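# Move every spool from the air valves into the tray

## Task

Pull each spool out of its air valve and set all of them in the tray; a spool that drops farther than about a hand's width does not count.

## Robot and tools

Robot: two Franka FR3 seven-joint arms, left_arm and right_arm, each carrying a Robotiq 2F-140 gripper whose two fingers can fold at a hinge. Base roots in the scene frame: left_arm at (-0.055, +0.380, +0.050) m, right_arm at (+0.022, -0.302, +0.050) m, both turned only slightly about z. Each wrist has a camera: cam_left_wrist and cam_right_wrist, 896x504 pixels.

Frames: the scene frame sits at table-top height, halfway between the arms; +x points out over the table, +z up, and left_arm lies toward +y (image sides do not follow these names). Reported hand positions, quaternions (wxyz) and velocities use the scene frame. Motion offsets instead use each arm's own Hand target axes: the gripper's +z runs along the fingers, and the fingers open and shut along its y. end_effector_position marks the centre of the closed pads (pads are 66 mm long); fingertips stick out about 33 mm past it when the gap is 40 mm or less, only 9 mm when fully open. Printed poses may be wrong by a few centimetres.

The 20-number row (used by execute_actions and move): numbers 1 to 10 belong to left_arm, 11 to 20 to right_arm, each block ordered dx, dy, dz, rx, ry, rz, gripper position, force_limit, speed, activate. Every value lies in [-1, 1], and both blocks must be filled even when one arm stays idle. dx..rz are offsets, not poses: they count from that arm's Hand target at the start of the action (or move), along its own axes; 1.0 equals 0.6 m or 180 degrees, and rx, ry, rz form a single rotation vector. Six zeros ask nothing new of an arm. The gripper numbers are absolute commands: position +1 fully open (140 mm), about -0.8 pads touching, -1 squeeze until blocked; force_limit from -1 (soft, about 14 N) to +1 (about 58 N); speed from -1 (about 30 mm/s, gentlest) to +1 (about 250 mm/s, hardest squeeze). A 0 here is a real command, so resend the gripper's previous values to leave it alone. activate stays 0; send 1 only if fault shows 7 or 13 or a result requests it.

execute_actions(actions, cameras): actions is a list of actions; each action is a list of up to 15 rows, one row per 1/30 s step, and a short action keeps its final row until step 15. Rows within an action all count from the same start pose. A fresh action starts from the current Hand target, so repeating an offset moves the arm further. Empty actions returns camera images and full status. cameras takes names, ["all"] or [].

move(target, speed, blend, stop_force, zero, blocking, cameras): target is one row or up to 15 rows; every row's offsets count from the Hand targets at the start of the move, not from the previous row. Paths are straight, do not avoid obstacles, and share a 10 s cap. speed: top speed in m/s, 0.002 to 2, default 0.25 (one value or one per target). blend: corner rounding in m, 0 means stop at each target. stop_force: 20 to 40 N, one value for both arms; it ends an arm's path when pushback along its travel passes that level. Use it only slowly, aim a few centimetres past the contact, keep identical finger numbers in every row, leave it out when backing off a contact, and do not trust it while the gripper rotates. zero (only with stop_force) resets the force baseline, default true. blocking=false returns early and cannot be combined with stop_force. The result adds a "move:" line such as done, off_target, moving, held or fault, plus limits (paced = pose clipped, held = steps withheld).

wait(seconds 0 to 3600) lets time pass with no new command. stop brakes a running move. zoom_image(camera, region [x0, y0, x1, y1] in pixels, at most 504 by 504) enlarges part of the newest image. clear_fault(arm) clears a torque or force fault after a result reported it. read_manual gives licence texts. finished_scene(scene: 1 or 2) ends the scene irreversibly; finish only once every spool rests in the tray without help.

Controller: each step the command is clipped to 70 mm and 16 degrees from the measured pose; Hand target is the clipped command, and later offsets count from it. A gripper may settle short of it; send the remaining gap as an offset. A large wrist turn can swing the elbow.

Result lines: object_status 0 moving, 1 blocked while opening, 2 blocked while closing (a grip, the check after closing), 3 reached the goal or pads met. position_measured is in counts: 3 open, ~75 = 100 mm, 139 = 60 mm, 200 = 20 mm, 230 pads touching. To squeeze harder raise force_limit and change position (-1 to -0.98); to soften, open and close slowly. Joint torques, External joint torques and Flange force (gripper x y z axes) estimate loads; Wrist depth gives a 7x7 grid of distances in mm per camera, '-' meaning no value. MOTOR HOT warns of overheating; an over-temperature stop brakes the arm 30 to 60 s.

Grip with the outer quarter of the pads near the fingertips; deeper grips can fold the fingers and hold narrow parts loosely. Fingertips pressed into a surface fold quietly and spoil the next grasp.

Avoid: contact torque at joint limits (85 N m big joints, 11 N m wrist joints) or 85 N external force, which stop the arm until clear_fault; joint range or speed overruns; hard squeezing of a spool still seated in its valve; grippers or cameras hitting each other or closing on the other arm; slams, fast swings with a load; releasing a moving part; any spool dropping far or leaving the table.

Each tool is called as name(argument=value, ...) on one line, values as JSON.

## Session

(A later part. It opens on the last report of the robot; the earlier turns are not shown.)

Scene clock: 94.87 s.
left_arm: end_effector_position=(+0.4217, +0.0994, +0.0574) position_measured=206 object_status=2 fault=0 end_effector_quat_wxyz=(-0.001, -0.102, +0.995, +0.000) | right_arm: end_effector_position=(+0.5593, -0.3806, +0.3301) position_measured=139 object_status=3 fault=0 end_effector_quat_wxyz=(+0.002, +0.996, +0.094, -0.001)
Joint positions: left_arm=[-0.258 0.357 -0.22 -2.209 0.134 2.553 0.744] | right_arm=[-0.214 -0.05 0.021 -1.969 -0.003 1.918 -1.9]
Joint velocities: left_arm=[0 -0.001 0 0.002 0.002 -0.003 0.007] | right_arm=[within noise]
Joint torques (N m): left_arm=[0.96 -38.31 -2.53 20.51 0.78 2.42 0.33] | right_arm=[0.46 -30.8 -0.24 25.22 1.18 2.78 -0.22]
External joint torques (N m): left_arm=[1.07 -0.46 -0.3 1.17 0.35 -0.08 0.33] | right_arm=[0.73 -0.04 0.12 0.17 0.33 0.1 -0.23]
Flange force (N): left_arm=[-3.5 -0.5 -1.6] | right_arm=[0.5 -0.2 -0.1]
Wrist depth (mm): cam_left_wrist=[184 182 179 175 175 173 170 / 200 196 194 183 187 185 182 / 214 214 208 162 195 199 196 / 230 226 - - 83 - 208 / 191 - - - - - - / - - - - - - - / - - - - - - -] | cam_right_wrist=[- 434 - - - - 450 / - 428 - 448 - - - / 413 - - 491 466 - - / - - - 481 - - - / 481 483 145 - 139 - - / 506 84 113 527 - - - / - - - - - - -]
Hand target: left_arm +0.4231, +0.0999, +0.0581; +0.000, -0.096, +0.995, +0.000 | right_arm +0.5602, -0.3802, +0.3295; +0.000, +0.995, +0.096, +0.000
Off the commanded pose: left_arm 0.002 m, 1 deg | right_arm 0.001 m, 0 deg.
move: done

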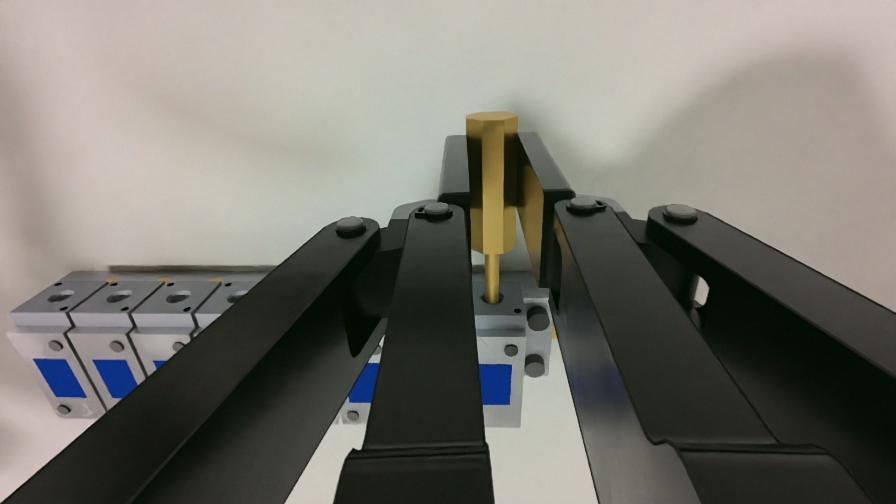

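move(target=[-0.052,-0.0003,-0.006,0,0,0,-0.98,0.5,-1,0,0,0,0,0,0,0,-0.08,-1,0,0], speed=0.05, cameras=["all"])

zoom_image(camera="cam_left_wrist", region=[430, 230, 560, 360])

Scene clock: 100.73 s.
left_arm: end_effector_position=(+0.4470, +0.1046, +0.0581) position_measured=206 object_status=2 fault=0 end_effector_quat_wxyz=(-0.006, -0.100, +0.995, +0.002) | right_arm: end_effector_position=(+0.5593, -0.3806, +0.3301) position_measured=139 object_status=3 fault=0 end_effector_quat_wxyz=(+0.002, +0.996, +0.094, -0.001)
Joint positions: left_arm=[-0.233 0.406 -0.218 -2.123 0.138 2.503 0.778] | right_arm=[-0.214 -0.05 0.021 -1.969 -0.003 1.918 -1.9]
Joint velocities: left_arm=[0.001 0.001 0.001 0 0 -0.002 0.006] | right_arm=[within noise]
Joint torques (N m): left_arm=[2.37 -41.82 -1.48 22.72 1.21 3.22 0.29] | right_arm=[0.56 -30.79 -0.31 25.27 1.19 2.78 -0.29]
External joint torques (N m): left_arm=[2.46 -1.73 1.04 2.67 0.76 0.71 0.29] | right_arm=[0.7 0.02 -0.07 0.22 0.34 0.11 -0.29]
Flange force (N): left_arm=[-6.2 0.3 -2.0] | right_arm=[0.7 0.2 -0.2]
Wrist depth (mm): cam_left_wrist=[184 183 179 177 176 174 172 / 199 196 192 153 187 190 184 / 213 211 207 201 196 200 199 / 183 182 - - 83 - 215 / - - - - - - - / - - - - - - - / - - - - - - -] | cam_right_wrist=[432 431 432 434 - 447 - / 434 - 453 - 457 467 - / - 452 - 462 478 480 - / - 477 480 - 494 510 538 / 509 497 145 - 140 504 - / - 84 - - - - - / - - - 589 - - -]
Hand target: left_arm +0.4538, +0.1057, +0.0617; +0.000, -0.096, +0.995, +0.000 | right_arm +0.5602, -0.3802, +0.3295; +0.000, +0.995, +0.096, +0.000
Off the commanded pose: left_arm 0.008 m, 1 deg | right_arm 0.001 m, 0 deg.
move: off_target (left_arm)

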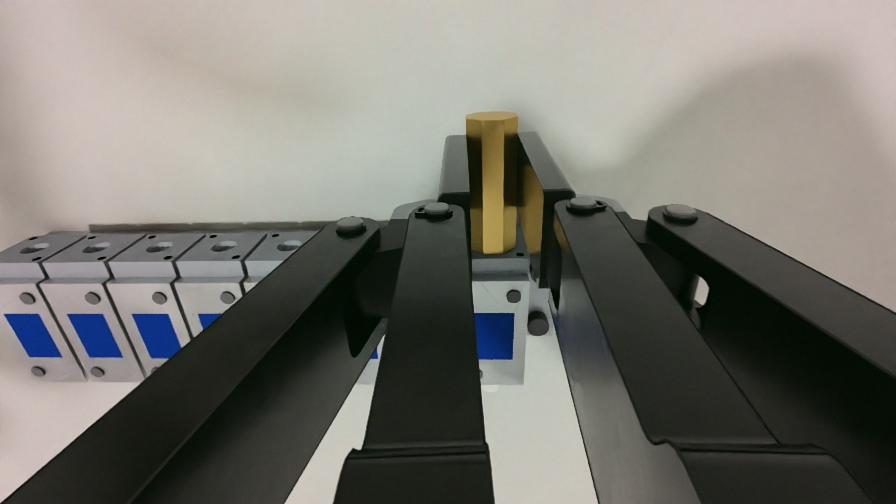

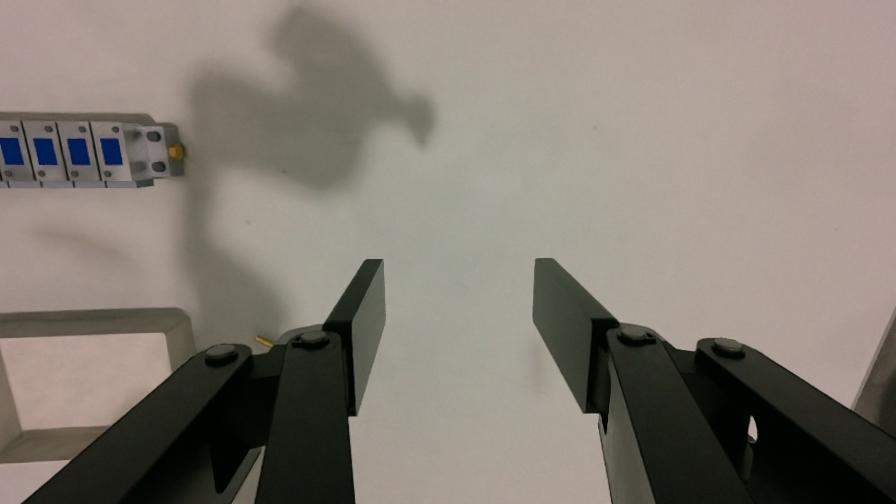

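Scaled by 3.877 from the camera's image (finer frame: 1280x720).

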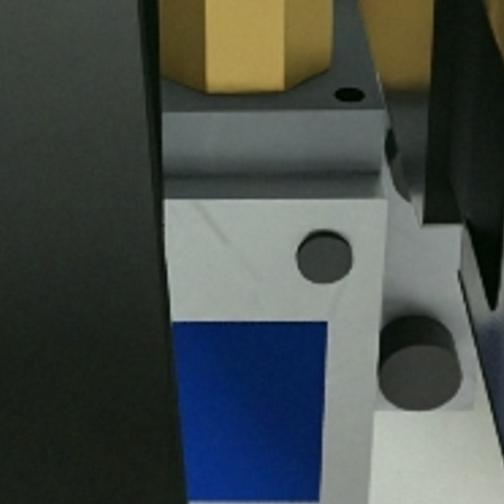

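move(target=[[0.0907,0,0.006,0,0,0,-0.98,0.5,-1,0,0,0,0,0,0,0,-0.08,-1,0,0],[0.0907,-0.0455,0.006,0,0,0,-0.98,0.5,-1,0,0,0,0,0,0,0,-0.08,-1,0,0],[0.0687,-0.0455,0.006,0,0,0,-0.98,0.5,-1,0,0,0,0,0,0,0,-0.08,-1,0,0]], speed=0.12, cameras=["cam_left_wrist"])

zoom_image(camera="cam_left_wrist", region=[430, 230, 560, 360])

Scene clock: 105.87 s.
left_arm: end_effector_position=(+0.4176, +0.0712, +0.0574) position_measured=206 object_status=2 fault=0 end_effector_quat_wxyz=(-0.001, -0.099, +0.995, +0.000) | right_arm: end_effector_position=(+0.5593, -0.3806, +0.3301) position_measured=139 object_status=3 fault=0 end_effector_quat_wxyz=(+0.002, +0.996, +0.094, -0.001)
Joint positions: left_arm=[-0.318 0.382 -0.209 -2.167 0.136 2.537 0.702] | right_arm=[-0.214 -0.05 0.021 -1.969 -0.003 1.918 -1.9]
Joint velocities: left_arm=[0.001 0.001 -0.002 0.001 0 -0.004 0] | right_arm=[within noise]
Joint torques (N m): left_arm=[0.8 -39.55 -2.69 20.6 0.46 2.37 0.22] | right_arm=[0.55 -30.78 -0.22 25.3 1.17 2.81 -0.3]
External joint torques (N m): left_arm=[0.91 -0.59 -0.41 0.93 0.03 -0.16 0.22] | right_arm=[0.88 0.04 0.21 0.22 0.33 0.13 -0.3]
Flange force (N): left_arm=[-2.5 -0.2 -2.2] | right_arm=[0.9 -0.1 -0.1]
Wrist depth (mm): cam_left_wrist=[183 182 179 174 173 175 170 / - 195 193 185 191 185 182 / 220 208 209 162 196 199 197 / 233 - - - 83 - 209 / 253 - - - - - - / - - - - - - - / - - - - - - -] | cam_right_wrist=[430 433 447 437 453 449 454 / 396 440 439 452 468 467 - / - - - - - - 493 / 476 - 481 - 496 - - / 487 - 111 - 140 - 527 / - 84 - - - - - / - - - - - - -]
Hand target: left_arm +0.4185, +0.0710, +0.0581; +0.000, -0.096, +0.995, +0.000 | right_arm +0.5602, -0.3802, +0.3295; +0.000, +0.995, +0.096, +0.000
Off the commanded pose: left_arm 0.001 m, 0 deg | right_arm 0.001 m, 0 deg.
move: done

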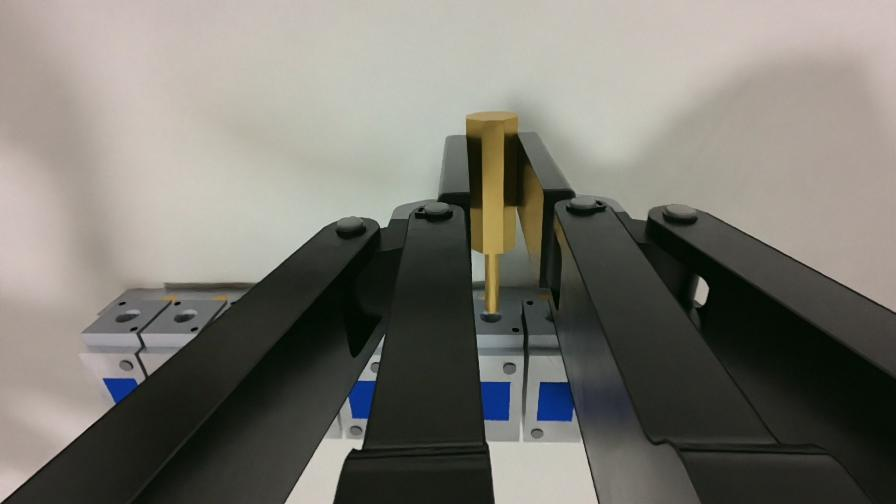

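Scaled by 3.877 from the camera's image (finer frame: 1280x720).

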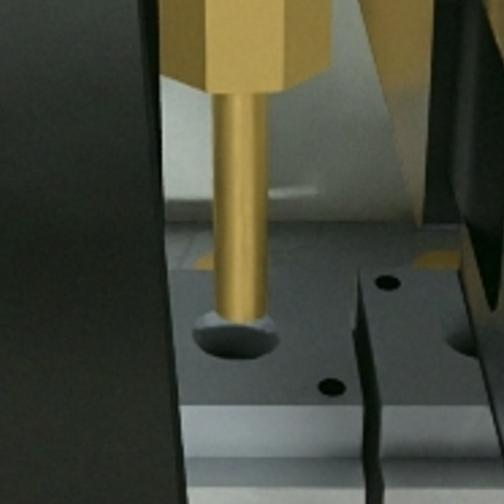

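move(target=[[-0.028,-0.0011,0,0,0,0,-0.98,0.5,-1,0,0,0,0,0,0,0,-0.08,-1,0,0],[-0.072,-0.0014,-0.006,0,0,0,-0.98,0.5,-1,0,0,0,0,0,0,0,-0.08,-1,0,0],[0.022,-0.0011,0,0,0,0,-0.98,0.5,-1,0,0,0,0,0,0,0,-0.08,-1,0,0],[0.022,-0.0474,0,0,0,0,-0.98,0.5,-1,0,0,0,0,0,0,0,-0.08,-1,0,0],[0,-0.0474,0,0,0,0,-0.98,0.5,-1,0,0,0,0,0,0,0,-0.08,-1,0,0]], speed=[0.06,0.06,0.12,0.12,0.1], cameras=["all"])

zoom_image(camera="cam_left_wrist", region=[430, 230, 560, 360])

Scene clock: 113.30 s.
left_arm: end_effector_position=(+0.4233, +0.0436, +0.0573) position_measured=206 object_status=2 fault=0 end_effector_quat_wxyz=(+0.000, -0.099, +0.995, +0.000) | right_arm: end_effector_position=(+0.5593, -0.3806, +0.3301) position_measured=139 object_status=3 fault=0 end_effector_quat_wxyz=(+0.002, +0.996, +0.094, -0.001)
Joint positions: left_arm=[-0.367 0.428 -0.198 -2.09 0.138 2.505 0.666] | right_arm=[-0.214 -0.05 0.021 -1.969 -0.003 1.918 -1.9]
Joint velocities: left_arm=[0 0 -0.001 0.002 0 -0.003 -0.001] | right_arm=[within noise]
Joint torques (N m): left_arm=[0.9 -41.35 -3.19 21.02 0.49 2.37 0.22] | right_arm=[0.52 -30.77 -0.24 25.28 1.17 2.77 -0.27]
External joint torques (N m): left_arm=[0.99 -0.45 -0.77 0.81 0.03 -0.17 0.22] | right_arm=[0.71 0.04 0.04 0.22 0.32 0.1 -0.27]
Flange force (N): left_arm=[-2.4 -0.3 -2.0] | right_arm=[0.8 0.1 -0.2]
Wrist depth (mm): cam_left_wrist=[184 183 180 177 174 174 170 / 200 193 193 187 188 186 183 / 215 213 209 200 133 200 197 / 231 227 - - 83 - 211 / 252 - - - - - - / - - - - - - - / - - - - - - -] | cam_right_wrist=[430 438 - - 443 455 449 / 436 - 444 - 474 - 465 / 399 - - - 481 470 495 / 480 - - - - 506 - / 489 496 111 - 140 - - / - 84 113 - - - 1483 / - - - - - - -]
Hand target: left_arm +0.4240, +0.0431, +0.0581; +0.000, -0.096, +0.995, +0.000 | right_arm +0.5602, -0.3802, +0.3295; +0.000, +0.995, +0.096, +0.000
Off the commanded pose: left_arm 0.001 m, 0 deg | right_arm 0.001 m, 0 deg.
move: done

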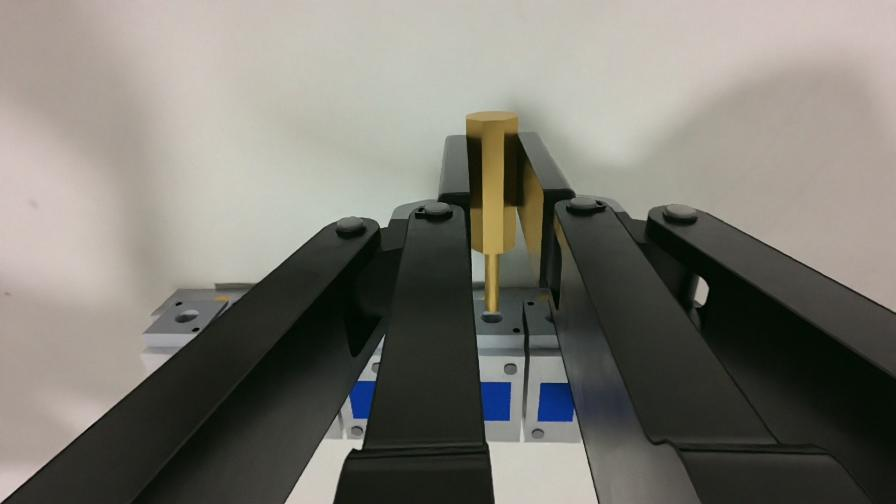

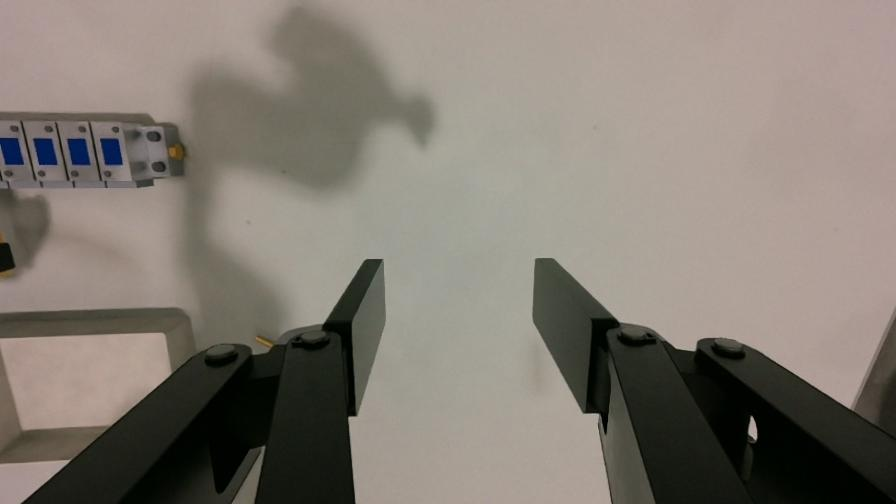

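Scaled by 3.877 from the camera's image (finer frame: 1280x720).

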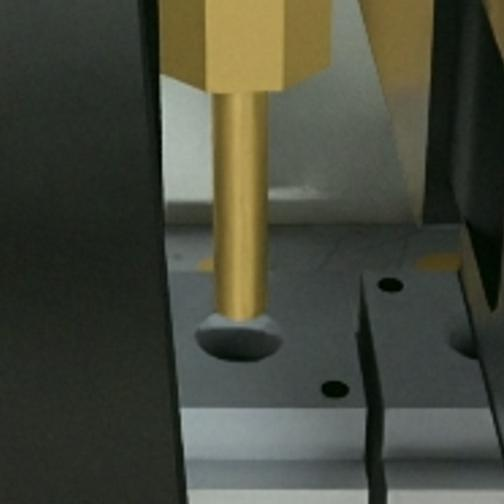

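move(target=[[-0.028,-0.0004,0,0,0,0,-0.98,0.5,-1,0,0,0,0,0,0,0,-0.08,-1,0,0],[-0.073,-0.0007,-0.006,0,0,0,-0.98,0.5,-1,0,0,0,0,0,0,0,-0.08,-1,0,0],[0.022,-0.0004,0,0,0,0,-0.98,0.5,-1,0,0,0,0,0,0,0,-0.08,-1,0,0],[0.022,-0.0467,0,0,0,0,-0.98,0.5,-1,0,0,0,0,0,0,0,-0.08,-1,0,0],[-0.001,-0.0467,0,0,0,0,-0.98,0.5,-1,0,0,0,0,0,0,0,-0.08,-1,0,0]], speed=[0.06,0.06,0.12,0.12,0.1], cameras=["cam_left_wrist"])

zoom_image(camera="cam_left_wrist", region=[430, 230, 560, 360])

Scene clock: 120.57 s.
left_arm: end_effector_position=(+0.4293, +0.0162, +0.0573) position_measured=206 object_status=2 fault=0 end_effector_quat_wxyz=(+0.000, -0.099, +0.995, +0.001) | right_arm: end_effector_position=(+0.5593, -0.3806, +0.3301) position_measured=139 object_status=3 fault=0 end_effector_quat_wxyz=(+0.002, +0.996, +0.094, -0.001)
Joint positions: left_arm=[-0.41 0.477 -0.19 -2.007 0.141 2.471 0.635] | right_arm=[-0.214 -0.05 0.021 -1.969 -0.003 1.918 -1.9]
Joint velocities: left_arm=[0 0 -0.003 0 0 -0.004 0] | right_arm=[within noise]
Joint torques (N m): left_arm=[0.93 -43.3 -3.52 21.55 0.52 2.38 0.25] | right_arm=[0.55 -30.8 -0.2 25.23 1.18 2.8 -0.26]
External joint torques (N m): left_arm=[1 -0.6 -0.95 0.97 0.04 -0.15 0.25] | right_arm=[0.84 0.02 0.19 0.19 0.34 0.12 -0.27]
Flange force (N): left_arm=[-2.6 -0.6 -2.1] | right_arm=[0.8 -0.2 -0.1]
Wrist depth (mm): cam_left_wrist=[185 182 181 177 175 174 172 / - 196 192 188 187 187 183 / 214 212 209 200 197 199 197 / 234 226 - - 83 - 211 / 253 - - - - - - / - - - - - - - / - - - - - - -] | cam_right_wrist=[427 - - - - - - / 449 - - 460 457 - - / - - 454 - - 476 488 / - - 478 - 503 - 499 / - 494 111 512 140 520 530 / 509 84 113 533 - - 553 / - - - 573 - - -]
Hand target: left_arm +0.4300, +0.0157, +0.0581; +0.000, -0.096, +0.995, +0.000 | right_arm +0.5602, -0.3802, +0.3295; +0.000, +0.995, +0.096, +0.000
Off the commanded pose: left_arm 0.001 m, 0 deg | right_arm 0.001 m, 0 deg.
move: done

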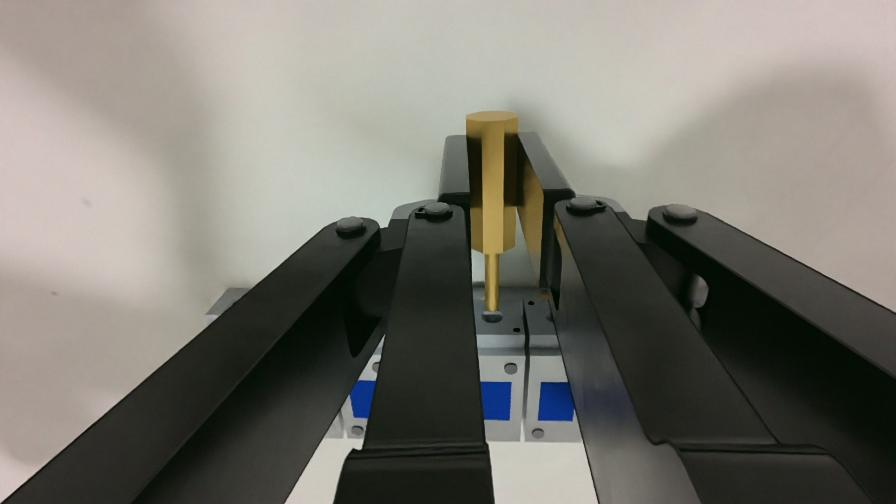

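Scaled by 3.877 from the camera's image (finer frame: 1280x720).

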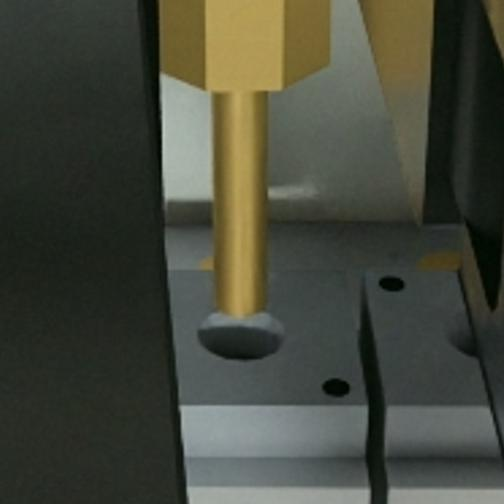

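move(target=[[-0.028,0.0002,0,0,0,0,-0.98,0.5,-1,0,0,0,0,0,0,0,-0.08,-1,0,0],[-0.074,0,-0.006,0,0,0,-0.98,0.5,-1,0,0,0,0,0,0,0,-0.08,-1,0,0],[0.022,0,0,0,0,0,-0.98,0.5,-1,0,0,0,0,0,0,0,-0.08,-1,0,0],[0.022,-0.0462,0,0,0,0,-0.98,0.5,-1,0,0,0,0,0,0,0,-0.08,-1,0,0],[-0.001,-0.0462,0,0,0,0,-0.98,0.5,-1,0,0,0,0,0,0,0,-0.08,-1,0,0]], speed=[0.06,0.06,0.12,0.12,0.1], cameras=["all"])

zoom_image(camera="cam_left_wrist", region=[430, 230, 560, 360])

Scene clock: 127.13 s.
left_arm: end_effector_position=(+0.4352, -0.0108, +0.0572) position_measured=206 object_status=2 fault=0 end_effector_quat_wxyz=(+0.000, -0.099, +0.995, +0.001) | right_arm: end_effector_position=(+0.5593, -0.3806, +0.3301) position_measured=139 object_status=3 fault=0 end_effector_quat_wxyz=(+0.002, +0.996, +0.094, -0.001)
Joint positions: left_arm=[-0.448 0.528 -0.186 -1.92 0.144 2.433 0.606] | right_arm=[-0.214 -0.05 0.021 -1.969 -0.003 1.918 -1.9]
Joint velocities: left_arm=[0 -0.001 -0.004 0 -0.001 -0.005 0.001] | right_arm=[within noise]
Joint torques (N m): left_arm=[0.96 -45.26 -3.03 21.8 0.54 2.35 0.28] | right_arm=[0.5 -30.75 -0.3 25.31 1.17 2.78 -0.22]
External joint torques (N m): left_arm=[1.08 -0.73 -0.25 0.82 0.04 -0.18 0.28] | right_arm=[0.74 0.17 0.04 0.2 0.32 0.1 -0.22]
Flange force (N): left_arm=[-2.4 0.0 -2.1] | right_arm=[1.2 0.1 -0.1]
Wrist depth (mm): cam_left_wrist=[186 183 181 178 173 171 173 / 201 196 193 189 189 186 183 / 215 213 - 162 198 200 197 / 230 229 - - 83 - 211 / 255 - - - - - - / - - - - - - - / - - - - - - -] | cam_right_wrist=[442 439 427 - - 448 453 / 399 444 454 - - 457 - / 400 457 - 457 473 480 - / 429 479 - 492 477 511 - / 495 504 146 - 140 513 528 / - 84 - 545 - - 554 / - - - 550 - - -]
Hand target: left_arm +0.4359, -0.0114, +0.0580; +0.000, -0.096, +0.995, +0.000 | right_arm +0.5602, -0.3802, +0.3295; +0.000, +0.995, +0.096, +0.000
Off the commanded pose: left_arm 0.001 m, 0 deg | right_arm 0.001 m, 0 deg.
move: done

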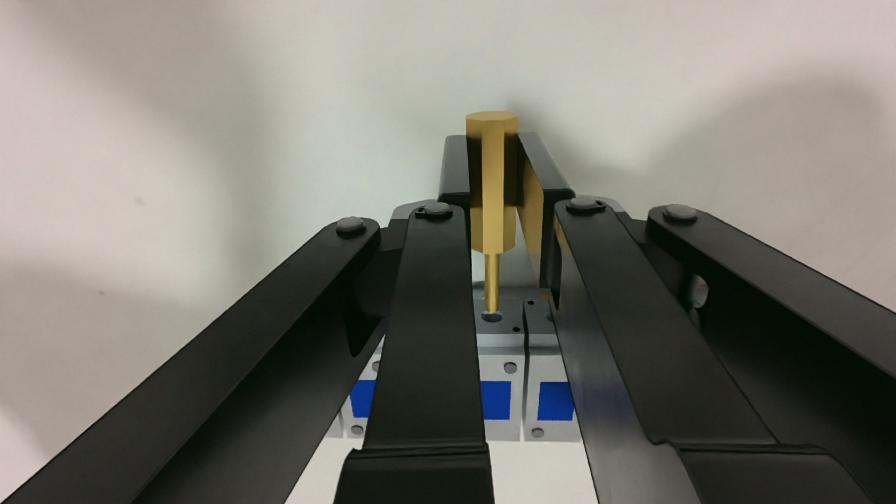

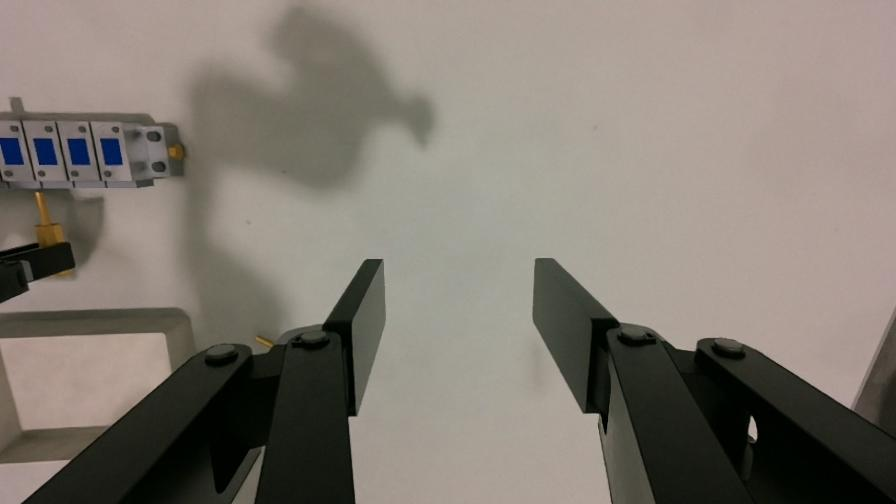

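Scaled by 3.877 from the camera's image (finer frame: 1280x720).

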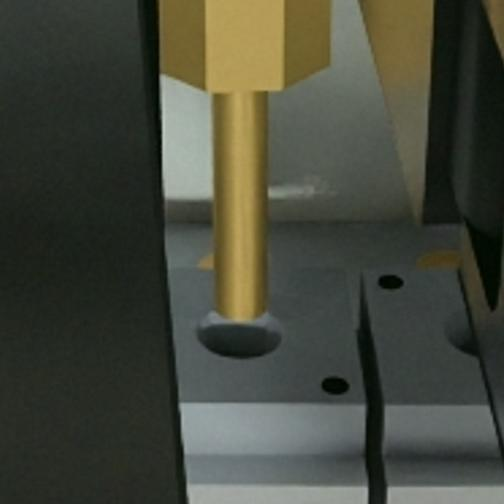

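move(target=[[-0.028,-0.0003,0,0,0,0,-0.98,0.5,-1,0,0,0,0,0,0,0,-0.08,-1,0,0],[-0.074,-0.0005,-0.006,0,0,0,-0.98,0.5,-1,0,0,0,0,0,0,0,-0.08,-1,0,0],[0.022,-0.0003,0,0,0,0,-0.98,0.5,-1,0,0,0,0,0,0,0,-0.08,-1,0,0],[0.022,-0.0466,0,0,0,0,-0.98,0.5,-1,0,0,0,0,0,0,0,-0.08,-1,0,0],[0,-0.0466,0,0,0,0,-0.98,0.5,-1,0,0,0,0,0,0,0,-0.08,-1,0,0]], speed=[0.06,0.06,0.12,0.12,0.1], cameras=["all"])

zoom_image(camera="cam_left_wrist", region=[430, 230, 560, 360])

Scene clock: 133.53 s.
left_arm: end_effector_position=(+0.4407, -0.0382, +0.0571) position_measured=206 object_status=2 fault=0 end_effector_quat_wxyz=(+0.000, -0.099, +0.995, +0.001) | right_arm: end_effector_position=(+0.5593, -0.3806, +0.3301) position_measured=139 object_status=3 fault=0 end_effector_quat_wxyz=(+0.002, +0.996, +0.094, -0.001)
Joint positions: left_arm=[-0.483 0.582 -0.184 -1.826 0.149 2.393 0.578] | right_arm=[-0.214 -0.05 0.021 -1.969 -0.003 1.918 -1.9]
Joint velocities: left_arm=[0 0.001 -0.004 0 0 -0.004 0] | right_arm=[within noise]
Joint torques (N m): left_arm=[0.88 -47.18 -3.34 22.66 0.55 2.41 0.25] | right_arm=[0.55 -30.82 -0.25 25.28 1.19 2.79 -0.28]
External joint torques (N m): left_arm=[0.97 -0.8 -0.38 1.2 0.04 -0.12 0.25] | right_arm=[0.91 -0.04 0.21 0.23 0.35 0.12 -0.28]
Flange force (N): left_arm=[-3.2 -1.4 -2.0] | right_arm=[0.7 -0.3 -0.2]
Wrist depth (mm): cam_left_wrist=[190 186 181 180 174 174 174 / 199 197 193 189 190 186 183 / 215 211 211 161 197 201 198 / 236 230 - - 83 - 207 / 255 - - - - - - / - - - - - - - / - - - - - - -] | cam_right_wrist=[- - 433 440 - 442 - / - 456 448 - - - 468 / 386 - - - 471 - 483 / 468 - 486 497 - - - / - 483 115 507 140 - 533 / 500 84 113 550 - - - / - - 553 566 - - -]
Hand target: left_arm +0.4412, -0.0388, +0.0580; +0.000, -0.096, +0.995, +0.000 | right_arm +0.5602, -0.3802, +0.3295; +0.000, +0.995, +0.096, +0.000
Off the commanded pose: left_arm 0.001 m, 0 deg | right_arm 0.001 m, 0 deg.
move: done

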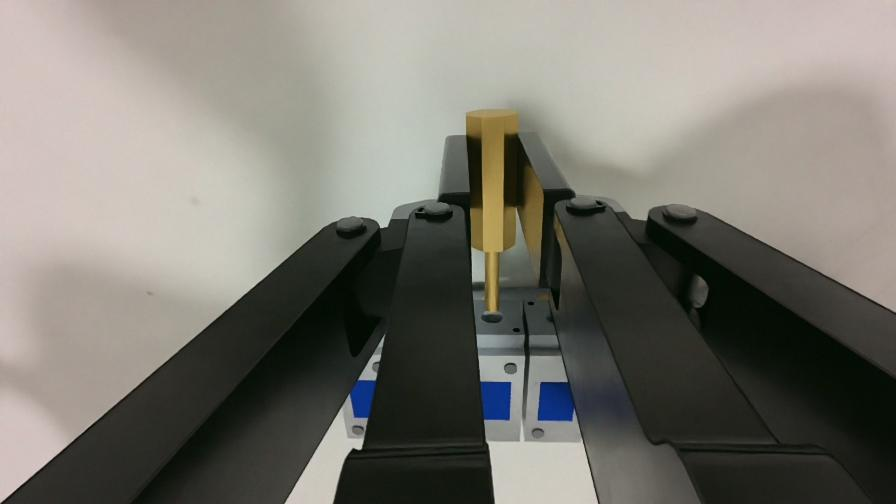

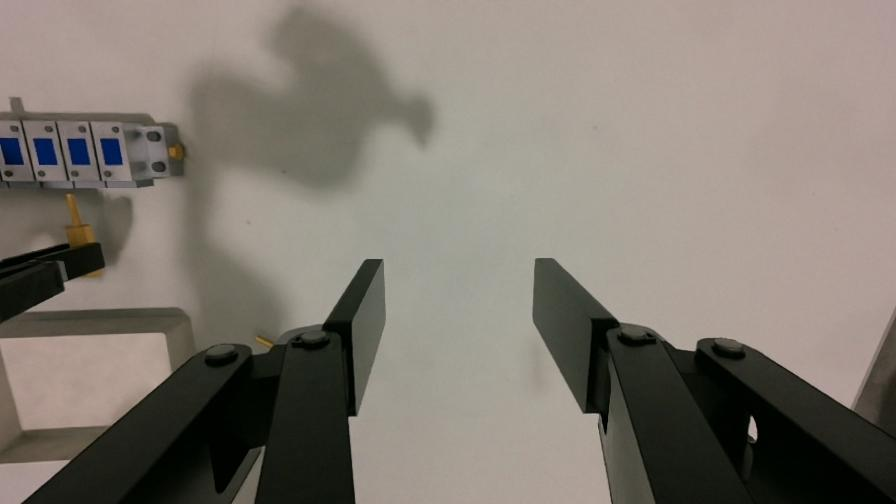

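Scaled by 3.877 from the camera's image (finer frame: 1280x720).

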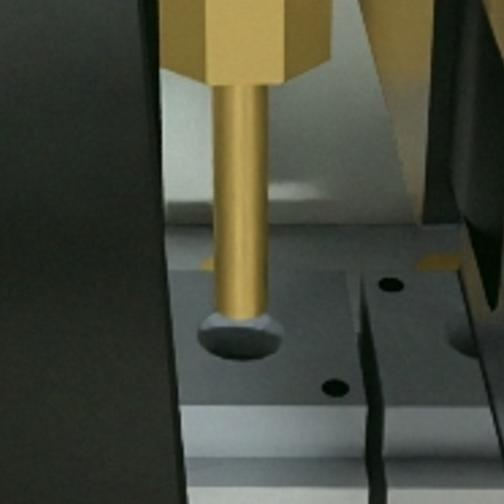

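zoom_image(camera="cam_right_wrist", region=[0, 80, 200, 280])

Scaled by 2.520 from the camera's image (finer frame: 1280x720).

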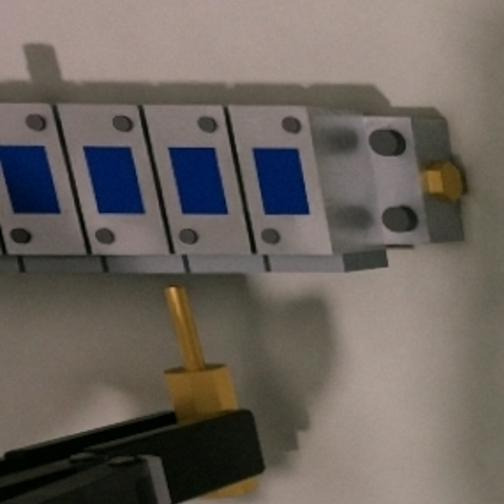

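move(target=[[0.03,0,0,0,0,0,-0.98,0.5,-1,0,0,0,0,0,0,0,-0.08,-1,0,0],[0.03,0,0.0417,0,0,0,-0.98,0.5,-1,0,0,0,0,0,0,0,-0.08,-1,0,0],[0.03,0,0.0417,0,0,0,-0.5,-1,-0.8,0,0,0,0,0,0,0,-0.08,-1,0,0]], speed=[0.1,0.04,0.1], cameras=["cam_left_wrist"])

Scene clock: 141.60 s.
left_arm: end_effector_position=(+0.4220, -0.0410, +0.0316) position_measured=192 object_status=0 fault=0 end_effector_quat_wxyz=(-0.002, -0.094, +0.996, +0.002) | right_arm: end_effector_position=(+0.5593, -0.3806, +0.3301) position_measured=139 object_status=3 fault=0 end_effector_quat_wxyz=(+0.002, +0.996, +0.094, -0.001)
Joint positions: left_arm=[-0.515 0.601 -0.168 -1.87 0.149 2.454 0.566] | right_arm=[-0.214 -0.05 0.021 -1.969 -0.003 1.918 -1.9]
Joint velocities: left_arm=[-0.004 -0.001 0 0.001 0 0.001 -0.001] | right_arm=[within noise]
Joint torques (N m): left_arm=[-0.01 -47.17 -2.37 21.13 0.51 2.78 -0.08] | right_arm=[0.58 -30.81 -0.24 25.26 1.18 2.79 -0.23]
External joint torques (N m): left_arm=[0.05 -0.79 0.42 0.3 0.03 0.23 -0.07] | right_arm=[0.74 0.06 0.02 0.18 0.33 0.11 -0.23]
Flange force (N): left_arm=[0.6 0.8 -0.9] | right_arm=[0.8 0.0 -0.1]
Wrist depth (mm): cam_left_wrist=[162 159 157 155 155 151 149 / 173 171 169 166 164 161 160 / 190 184 182 176 164 175 173 / 205 199 - 191 109 - 185 / 219 - - 212 - - - / - - - - - - - / - - - - - - -] | cam_right_wrist=[- - - 443 443 460 445 / 411 - 444 - 473 452 - / 404 465 473 - 471 - - / 459 478 482 487 486 - - / 352 - 111 - 140 532 534 / - 79 - - - - 553 / - - - - - - -]
Hand target: left_arm +0.4235, -0.0423, +0.0330; +0.000, -0.096, +0.995, +0.000 | right_arm +0.5602, -0.3802, +0.3295; +0.000, +0.995, +0.096, +0.000
Off the commanded pose: left_arm 0.002 m, 0 deg | right_arm 0.001 m, 0 deg.
move: done

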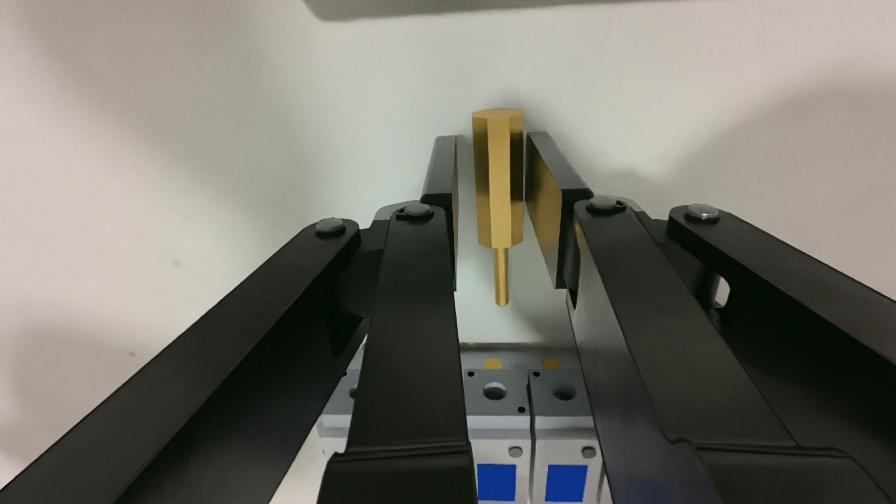

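move(target=[0,0.005,-0.0015,0,0,0,-0.5,-1,-0.8,0,0,0,0,0,0,0,-0.08,-1,0,0], speed=0.05)

execute_actions(actions=[[[0,0,0,0,0,0,-1,-0.8,-1,0,0,0,0,0,0,0,-0.08,-1,0,0]],[[0,0,0,0,0,0,-1,-0.8,-1,0,0,0,0,0,0,0,-0.08,-1,0,0]]], cameras=["cam_left_wrist"])

Scene clock: 144.50 s.
left_arm: end_effector_position=(+0.4221, -0.0398, +0.0334) position_measured=192 object_status=3 fault=0 end_effector_quat_wxyz=(-0.001, -0.094, +0.996, +0.001) | right_arm: end_effector_position=(+0.5593, -0.3806, +0.3301) position_measured=139 object_status=3 fault=0 end_effector_quat_wxyz=(+0.002, +0.996, +0.094, -0.001)
Joint positions: left_arm=[-0.514 0.594 -0.168 -1.877 0.149 2.457 0.566] | right_arm=[-0.214 -0.05 0.021 -1.969 -0.003 1.918 -1.9]
Joint torques (N m): left_arm=[0.97 -47.36 -2.75 20.52 0.52 2.84 0.09] | right_arm=[0.51 -30.8 -0.17 25.25 1.19 2.77 -0.23]
External joint torques (N m): left_arm=[0.98 -1.24 -0.04 -0.26 0.04 0.29 0.09] | right_arm=[0.69 -0.06 0.1 0.25 0.35 0.11 -0.23]
Flange force (N): left_arm=[1.9 4.9 -2.3] | right_arm=[0.7 -0.1 -0.3]
Wrist depth (mm): cam_left_wrist=[163 161 157 158 155 152 151 / 174 175 - 166 165 163 162 / 191 187 - 177 132 176 174 / 207 201 - 194 108 - 188 / - - - 214 - - - / - - - - - - - / - - - - - - -] | cam_right_wrist=[- - - 443 434 463 - / 390 442 - 451 - - - / 413 462 467 471 483 - 498 / 455 482 481 491 498 505 527 / 383 511 111 - 140 563 - / - 84 113 - - - - / - - - 561 - - -]
Hand target: left_arm +0.4230, -0.0393, +0.0339; +0.000, -0.096, +0.995, +0.000 | right_arm +0.5602, -0.3802, +0.3295; +0.000, +0.995, +0.096, +0.000
Off the commanded pose: left_arm 0.001 m, 0 deg | right_arm 0.001 m, 0 deg.
move: done

Scene clock: 145.70 s.
left_arm: end_effector_position=(+0.4253, -0.0413, +0.0384) position_measured=230 object_status=3 fault=0 end_effector_quat_wxyz=(+0.003, -0.094, +0.996, -0.002) | right_arm: end_effector_position=(+0.5593, -0.3806, +0.3301) position_measured=139 object_status=3 fault=0 end_effector_quat_wxyz=(+0.002, +0.996, +0.094, -0.001)
Joint positions: left_arm=[-0.513 0.587 -0.168 -1.877 0.149 2.459 0.566] | right_arm=[-0.214 -0.05 0.021 -1.969 -0.003 1.918 -1.9]
Joint torques (N m): left_arm=[0.46 -43.56 -2.68 19.22 0.54 2.65 0.04] | right_arm=[0.47 -30.79 -0.28 25.29 1.17 2.78 -0.28]
External joint torques (N m): left_arm=[0.44 2.46 -0.04 -1.67 0.06 0.08 0.04] | right_arm=[0.66 0.12 0 0.17 0.33 0.1 -0.28]
External joint torques at the end of the 1st action: left_arm=[0.16 2.57 -0.11 -1.95 0.02 0.27 0.06] | right_arm=[0.7 0.09 -0.01 0.22 0.34 0.11 -0.24]
Flange force (N): left_arm=[0.5 1.7 4.4] | right_arm=[0.9 0.2 -0.1]
Flange force at the end of the 1st action (N): left_arm=[1.6 2.4 4.9] | right_arm=[1.0 0.1 -0.2]
Wrist depth (mm): cam_left_wrist=[169 167 164 162 160 156 152 / 182 179 176 169 170 168 165 / 197 193 191 183 181 180 178 / 214 213 - - 84 191 191 / 243 - - - - - - / - - - - - - - / - - - - - - -] | cam_right_wrist=[424 - - - - 458 - / 429 - - - 460 - 475 / 451 - 442 - - - - / 442 - 494 - 495 - 512 / 477 - 111 - 140 519 - / - 79 - - - - - / - - - - - - -]
Hand target: left_arm +0.4230, -0.0393, +0.0339; +0.000, -0.096, +0.995, +0.000 | right_arm +0.5602, -0.3802, +0.3295; +0.000, +0.995, +0.096, +0.000
Off the commanded pose: left_arm 0.005 m, 0 deg | right_arm 0.001 m, 0 deg.

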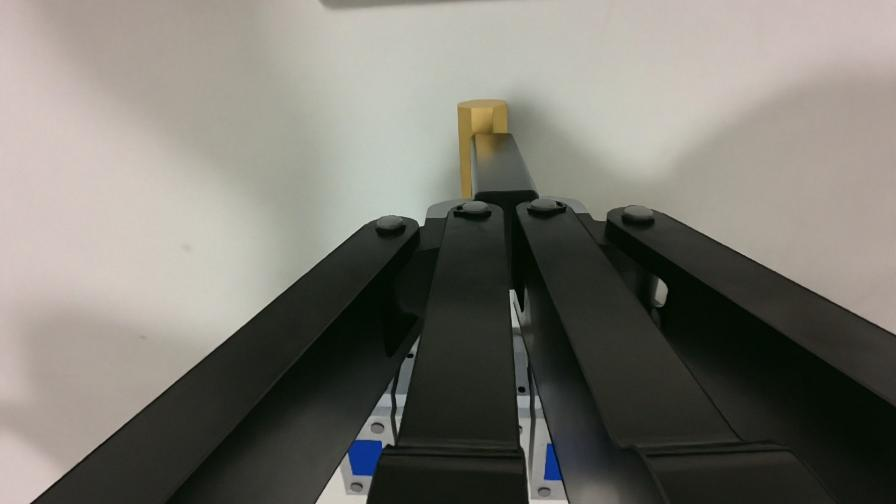

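move(target=[[0,0,-0.04,0,0,0,-1,-0.8,-1,0,0,0,0,0,0,0,-0.08,-1,0,0],[0,0,-0.04,0,0,0,-0.4,-1,-0.3,0,0,0,0,0,0,0,-0.08,-1,0,0],[0,0,-0.02,0,0,0,-0.4,-1,-0.3,0,0,0,0,0,0,0,-0.08,-1,0,0]], speed=0.1, cameras=["cam_left_wrist"])

Scene clock: 149.37 s.
left_arm: end_effector_position=(+0.4219, -0.0389, +0.0456) position_measured=179 object_status=3 fault=0 end_effector_quat_wxyz=(-0.002, -0.097, +0.995, +0.001) | right_arm: end_effector_position=(+0.5593, -0.3806, +0.3301) position_measured=139 object_status=3 fault=0 end_effector_quat_wxyz=(+0.002, +0.996, +0.094, -0.001)
Joint positions: left_arm=[-0.505 0.57 -0.176 -1.882 0.143 2.436 0.566] | right_arm=[-0.214 -0.05 0.021 -1.969 -0.003 1.918 -1.9]
Joint velocities: left_arm=[0 0 0 -0.001 -0.001 0.005 0] | right_arm=[within noise]
Joint torques (N m): left_arm=[-0.12 -46.36 -2.61 21.04 0.61 2.78 0.05] | right_arm=[0.47 -30.82 -0.17 25.21 1.19 2.78 -0.26]
External joint torques (N m): left_arm=[-0.32 -0.72 -0.06 0.04 0.12 0.25 0.05] | right_arm=[0.74 0.08 0.2 0.1 0.35 0.09 -0.26]
Flange force (N): left_arm=[1.5 1.3 -0.8] | right_arm=[0.6 -0.2 0.1]
Wrist depth (mm): cam_left_wrist=[175 173 171 168 164 164 162 / 191 187 182 178 178 176 173 / 204 197 196 189 160 188 187 / - - - 207 129 - 197 / - - - 226 - - - / - - - 185 - - - / - - - - - - -] | cam_right_wrist=[- 424 - 448 471 466 452 / 431 435 457 448 - 466 483 / 459 458 461 - - - - / 466 - - 477 508 - - / 447 - 115 482 140 - 527 / 498 84 113 - - - 1455 / - - - - - - -]
Hand target: left_arm +0.4230, -0.0393, +0.0459; +0.000, -0.096, +0.995, +0.000 | right_arm +0.5602, -0.3802, +0.3295; +0.000, +0.995, +0.096, +0.000
Off the commanded pose: left_arm 0.001 m, 0 deg | right_arm 0.001 m, 0 deg.
move: done

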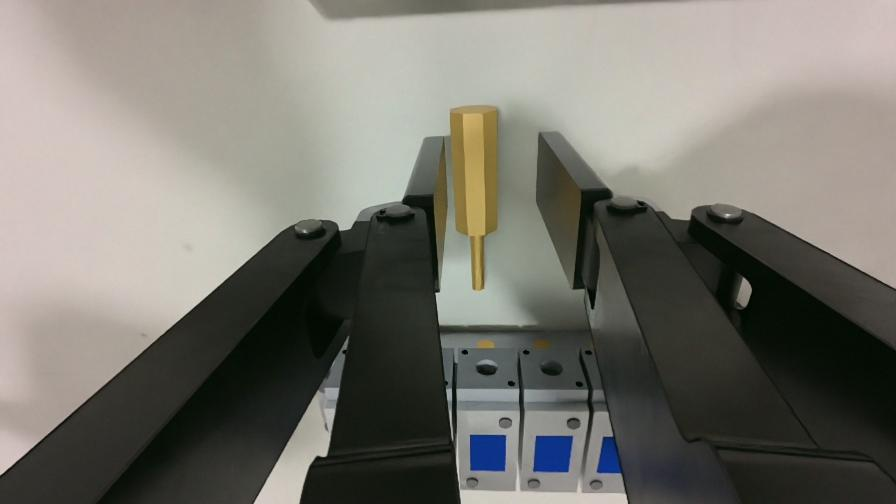

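move(target=[[0,-0.009,0,0,0,0,-0.4,-1,-0.5,0,0,0,0,0,0,0,-0.08,-1,0,0],[0,-0.009,0.0225,0,0,0,-0.4,-1,-0.5,0,0,0,0,0,0,0,-0.08,-1,0,0],[0,-0.009,0.0225,0,0,0,-1,-0.8,-1,0,0,0,0,0,0,0,-0.08,-1,0,0]], speed=0.04, cameras=["cam_left_wrist"])

Scene clock: 153.27 s.
left_arm: end_effector_position=(+0.4229, -0.0439, +0.0319) position_measured=204 object_status=0 fault=0 end_effector_quat_wxyz=(-0.002, -0.094, +0.996, +0.001) | right_arm: end_effector_position=(+0.5593, -0.3806, +0.3301) position_measured=139 object_status=3 fault=0 end_effector_quat_wxyz=(+0.002, +0.996, +0.094, -0.001)
Joint positions: left_arm=[-0.525 0.605 -0.161 -1.862 0.143 2.452 0.566] | right_arm=[-0.214 -0.05 0.021 -1.969 -0.003 1.918 -1.9]
Joint torques (N m): left_arm=[0.02 -46.68 -2.47 21.01 0.53 2.81 -0.03] | right_arm=[0.53 -30.85 -0.26 25.24 1.18 2.78 -0.27]
External joint torques (N m): left_arm=[-0.04 -0.34 0.07 0.26 0.05 0.29 -0.03] | right_arm=[0.76 -0.01 0.08 0.15 0.33 0.1 -0.27]
Flange force (N): left_arm=[0.2 0.1 0.0] | right_arm=[0.5 -0.1 -0.1]
Wrist depth (mm): cam_left_wrist=[161 158 158 156 154 152 149 / 174 172 169 165 165 163 160 / 189 186 183 178 110 174 173 / 205 202 - - 82 - 185 / 226 - - - - - - / - - - - - - - / - - - - - - -] | cam_right_wrist=[- 431 - 445 439 - - / 435 457 - 459 462 471 486 / 413 - - - 494 500 478 / 443 - - 489 491 503 - / 357 496 111 - 139 - 521 / - 84 - 519 - - 547 / - - - 538 - - -]
Hand target: left_arm +0.4240, -0.0446, +0.0324; +0.000, -0.096, +0.995, +0.000 | right_arm +0.5602, -0.3802, +0.3295; +0.000, +0.995, +0.096, +0.000
Off the commanded pose: left_arm 0.001 m, 0 deg | right_arm 0.001 m, 0 deg.
move: done

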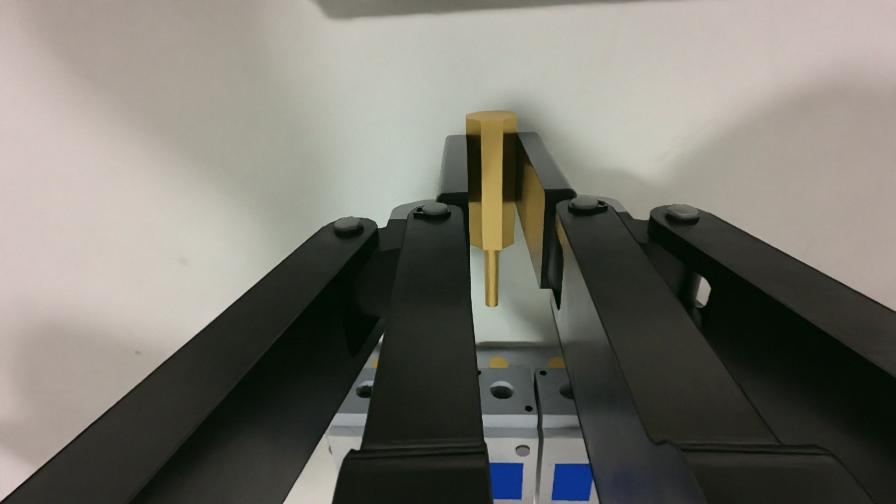

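move(target=[[0,0,-0.0427,0,0,0,-1,-0.8,-1,0,0,0,0,0,0,0,-0.08,-1,0,0],[0,0,-0.0427,0,0,0,-0.98,0.5,-1,0,0,0,0,0,0,0,-0.08,-1,0,0],[0,0.0507,-0.0427,0,0,0,-0.98,0.5,-1,0,0,0,0,0,0,0,-0.08,-1,0,0],[-0.028,0.0507,-0.0427,0,0,0,-0.98,0.5,-1,0,0,0,0,0,0,0,-0.08,-1,0,0]], speed=0.1, cameras=["cam_left_wrist"])

zoom_image(camera="cam_left_wrist", region=[430, 230, 560, 360])

Scene clock: 159.23 s.
left_arm: end_effector_position=(+0.4336, -0.0113, +0.0572) position_measured=207 object_status=2 fault=0 end_effector_quat_wxyz=(-0.001, -0.102, +0.995, +0.000) | right_arm: end_effector_position=(+0.5593, -0.3806, +0.3301) position_measured=139 object_status=3 fault=0 end_effector_quat_wxyz=(+0.002, +0.996, +0.094, -0.001)
Joint positions: left_arm=[-0.452 0.525 -0.183 -1.923 0.137 2.435 0.604] | right_arm=[-0.214 -0.05 0.021 -1.969 -0.003 1.918 -1.9]
Joint velocities: left_arm=[0 -0.001 0 0 0 -0.001 0.007] | right_arm=[within noise]
Joint torques (N m): left_arm=[0.84 -45.21 -3.49 21.95 0.85 2.35 0.29] | right_arm=[0.46 -30.76 -0.31 25.24 1.2 2.79 -0.25]
External joint torques (N m): left_arm=[0.98 -0.54 -0.72 0.83 0.35 -0.2 0.29] | right_arm=[0.56 0.16 -0.11 0.15 0.34 0.11 -0.26]
Flange force (N): left_arm=[-2.6 -0.6 -1.8] | right_arm=[0.9 0.4 0.0]
Wrist depth (mm): cam_left_wrist=[185 184 179 178 176 169 173 / 200 197 195 189 189 187 186 / 216 212 208 - 196 200 198 / 235 232 - - 83 - - / - - - - - - - / - - - - - - - / - - - - - - -] | cam_right_wrist=[- - - 434 440 452 452 / - - 448 456 455 449 - / 414 - - 467 476 - 484 / 421 - 470 - 485 498 - / - - 115 503 139 521 - / - 84 - 561 - - - / - - - - - - -]
Hand target: left_arm +0.4347, -0.0116, +0.0580; +0.000, -0.096, +0.995, +0.000 | right_arm +0.5602, -0.3802, +0.3295; +0.000, +0.995, +0.096, +0.000
Off the commanded pose: left_arm 0.001 m, 1 deg | right_arm 0.001 m, 0 deg.
move: done

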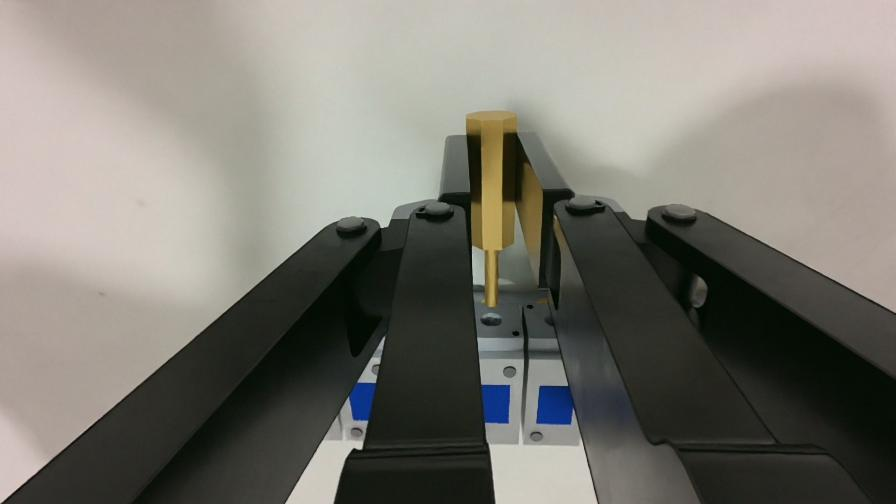

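Scaled by 3.877 from the camera's image (finer frame: 1280x720).

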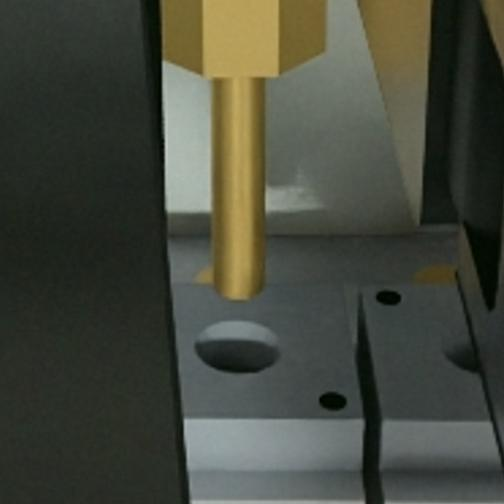

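move(target=[-0.01,0,0,0,0,0,-0.98,0.5,-1,0,0,0,0,0,0,0,-0.08,-1,0,0], speed=0.1, cameras=["cam_left_wrist"])

zoom_image(camera="cam_left_wrist", region=[430, 230, 560, 360])

Scene clock: 163.13 s.
left_arm: end_effector_position=(+0.4392, -0.0107, +0.0572) position_measured=207 object_status=2 fault=0 end_effector_quat_wxyz=(-0.001, -0.102, +0.995, +0.000) | right_arm: end_effector_position=(+0.5593, -0.3806, +0.3301) position_measured=139 object_status=3 fault=0 end_effector_quat_wxyz=(+0.002, +0.996, +0.094, -0.001)
Joint positions: left_arm=[-0.447 0.535 -0.182 -1.907 0.138 2.428 0.611] | right_arm=[-0.214 -0.05 0.021 -1.969 -0.003 1.918 -1.9]
Joint velocities: left_arm=[0.001 0.001 -0.001 0 0.001 -0.004 0.005] | right_arm=[within noise]
Joint torques (N m): left_arm=[0.87 -45.43 -3.1 21.77 0.89 2.35 0.29] | right_arm=[0.47 -30.74 -0.25 25.33 1.2 2.78 -0.26]
External joint torques (N m): left_arm=[0.79 -0.42 -0.49 0.55 0.39 -0.2 0.29] | right_arm=[0.68 0.12 0.06 0.24 0.35 0.1 -0.26]
Flange force (N): left_arm=[-1.9 -0.2 -1.4] | right_arm=[1.2 0.2 -0.2]
Wrist depth (mm): cam_left_wrist=[- 184 181 177 176 174 172 / 202 197 195 188 188 188 183 / 215 213 213 - 198 200 196 / 235 227 - - 83 - 213 / 258 - - - - - - / - - - - - - - / - - - - - - -] | cam_right_wrist=[423 424 436 - - 423 449 / 433 - 449 - - 466 - / 408 - 469 482 - 482 - / 471 - 475 487 - 509 - / - - 111 - 139 - - / - 84 113 558 - - - / - - - 580 - - -]
Hand target: left_arm +0.4406, -0.0104, +0.0580; +0.000, -0.096, +0.995, +0.000 | right_arm +0.5602, -0.3802, +0.3295; +0.000, +0.995, +0.096, +0.000
Off the commanded pose: left_arm 0.002 m, 1 deg | right_arm 0.001 m, 0 deg.
move: done

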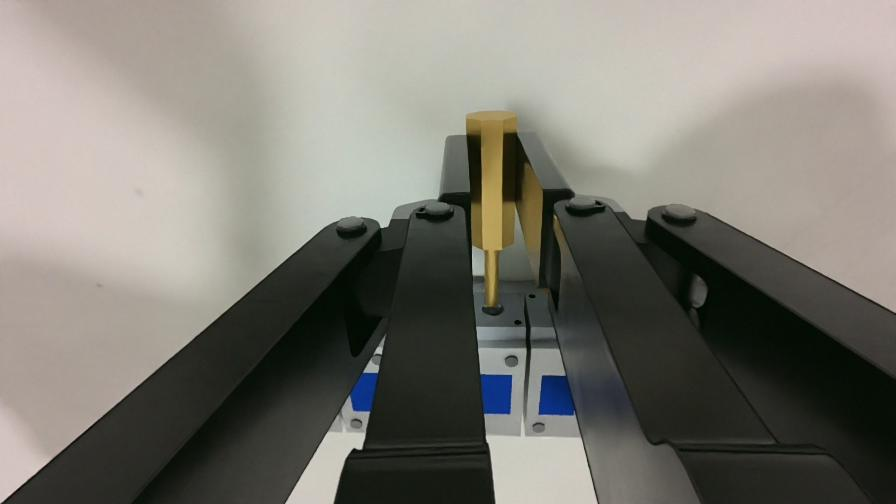

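Scaled by 3.877 from the camera's image (finer frame: 1280x720).

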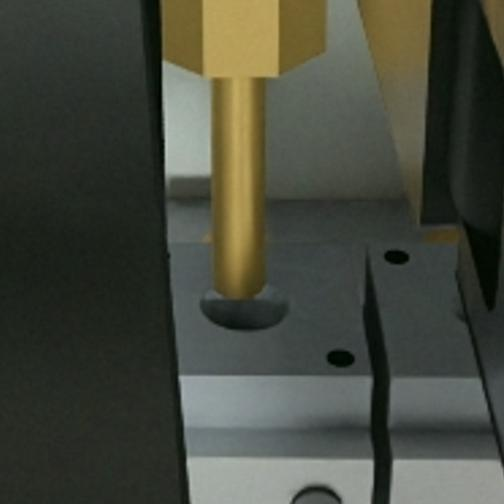

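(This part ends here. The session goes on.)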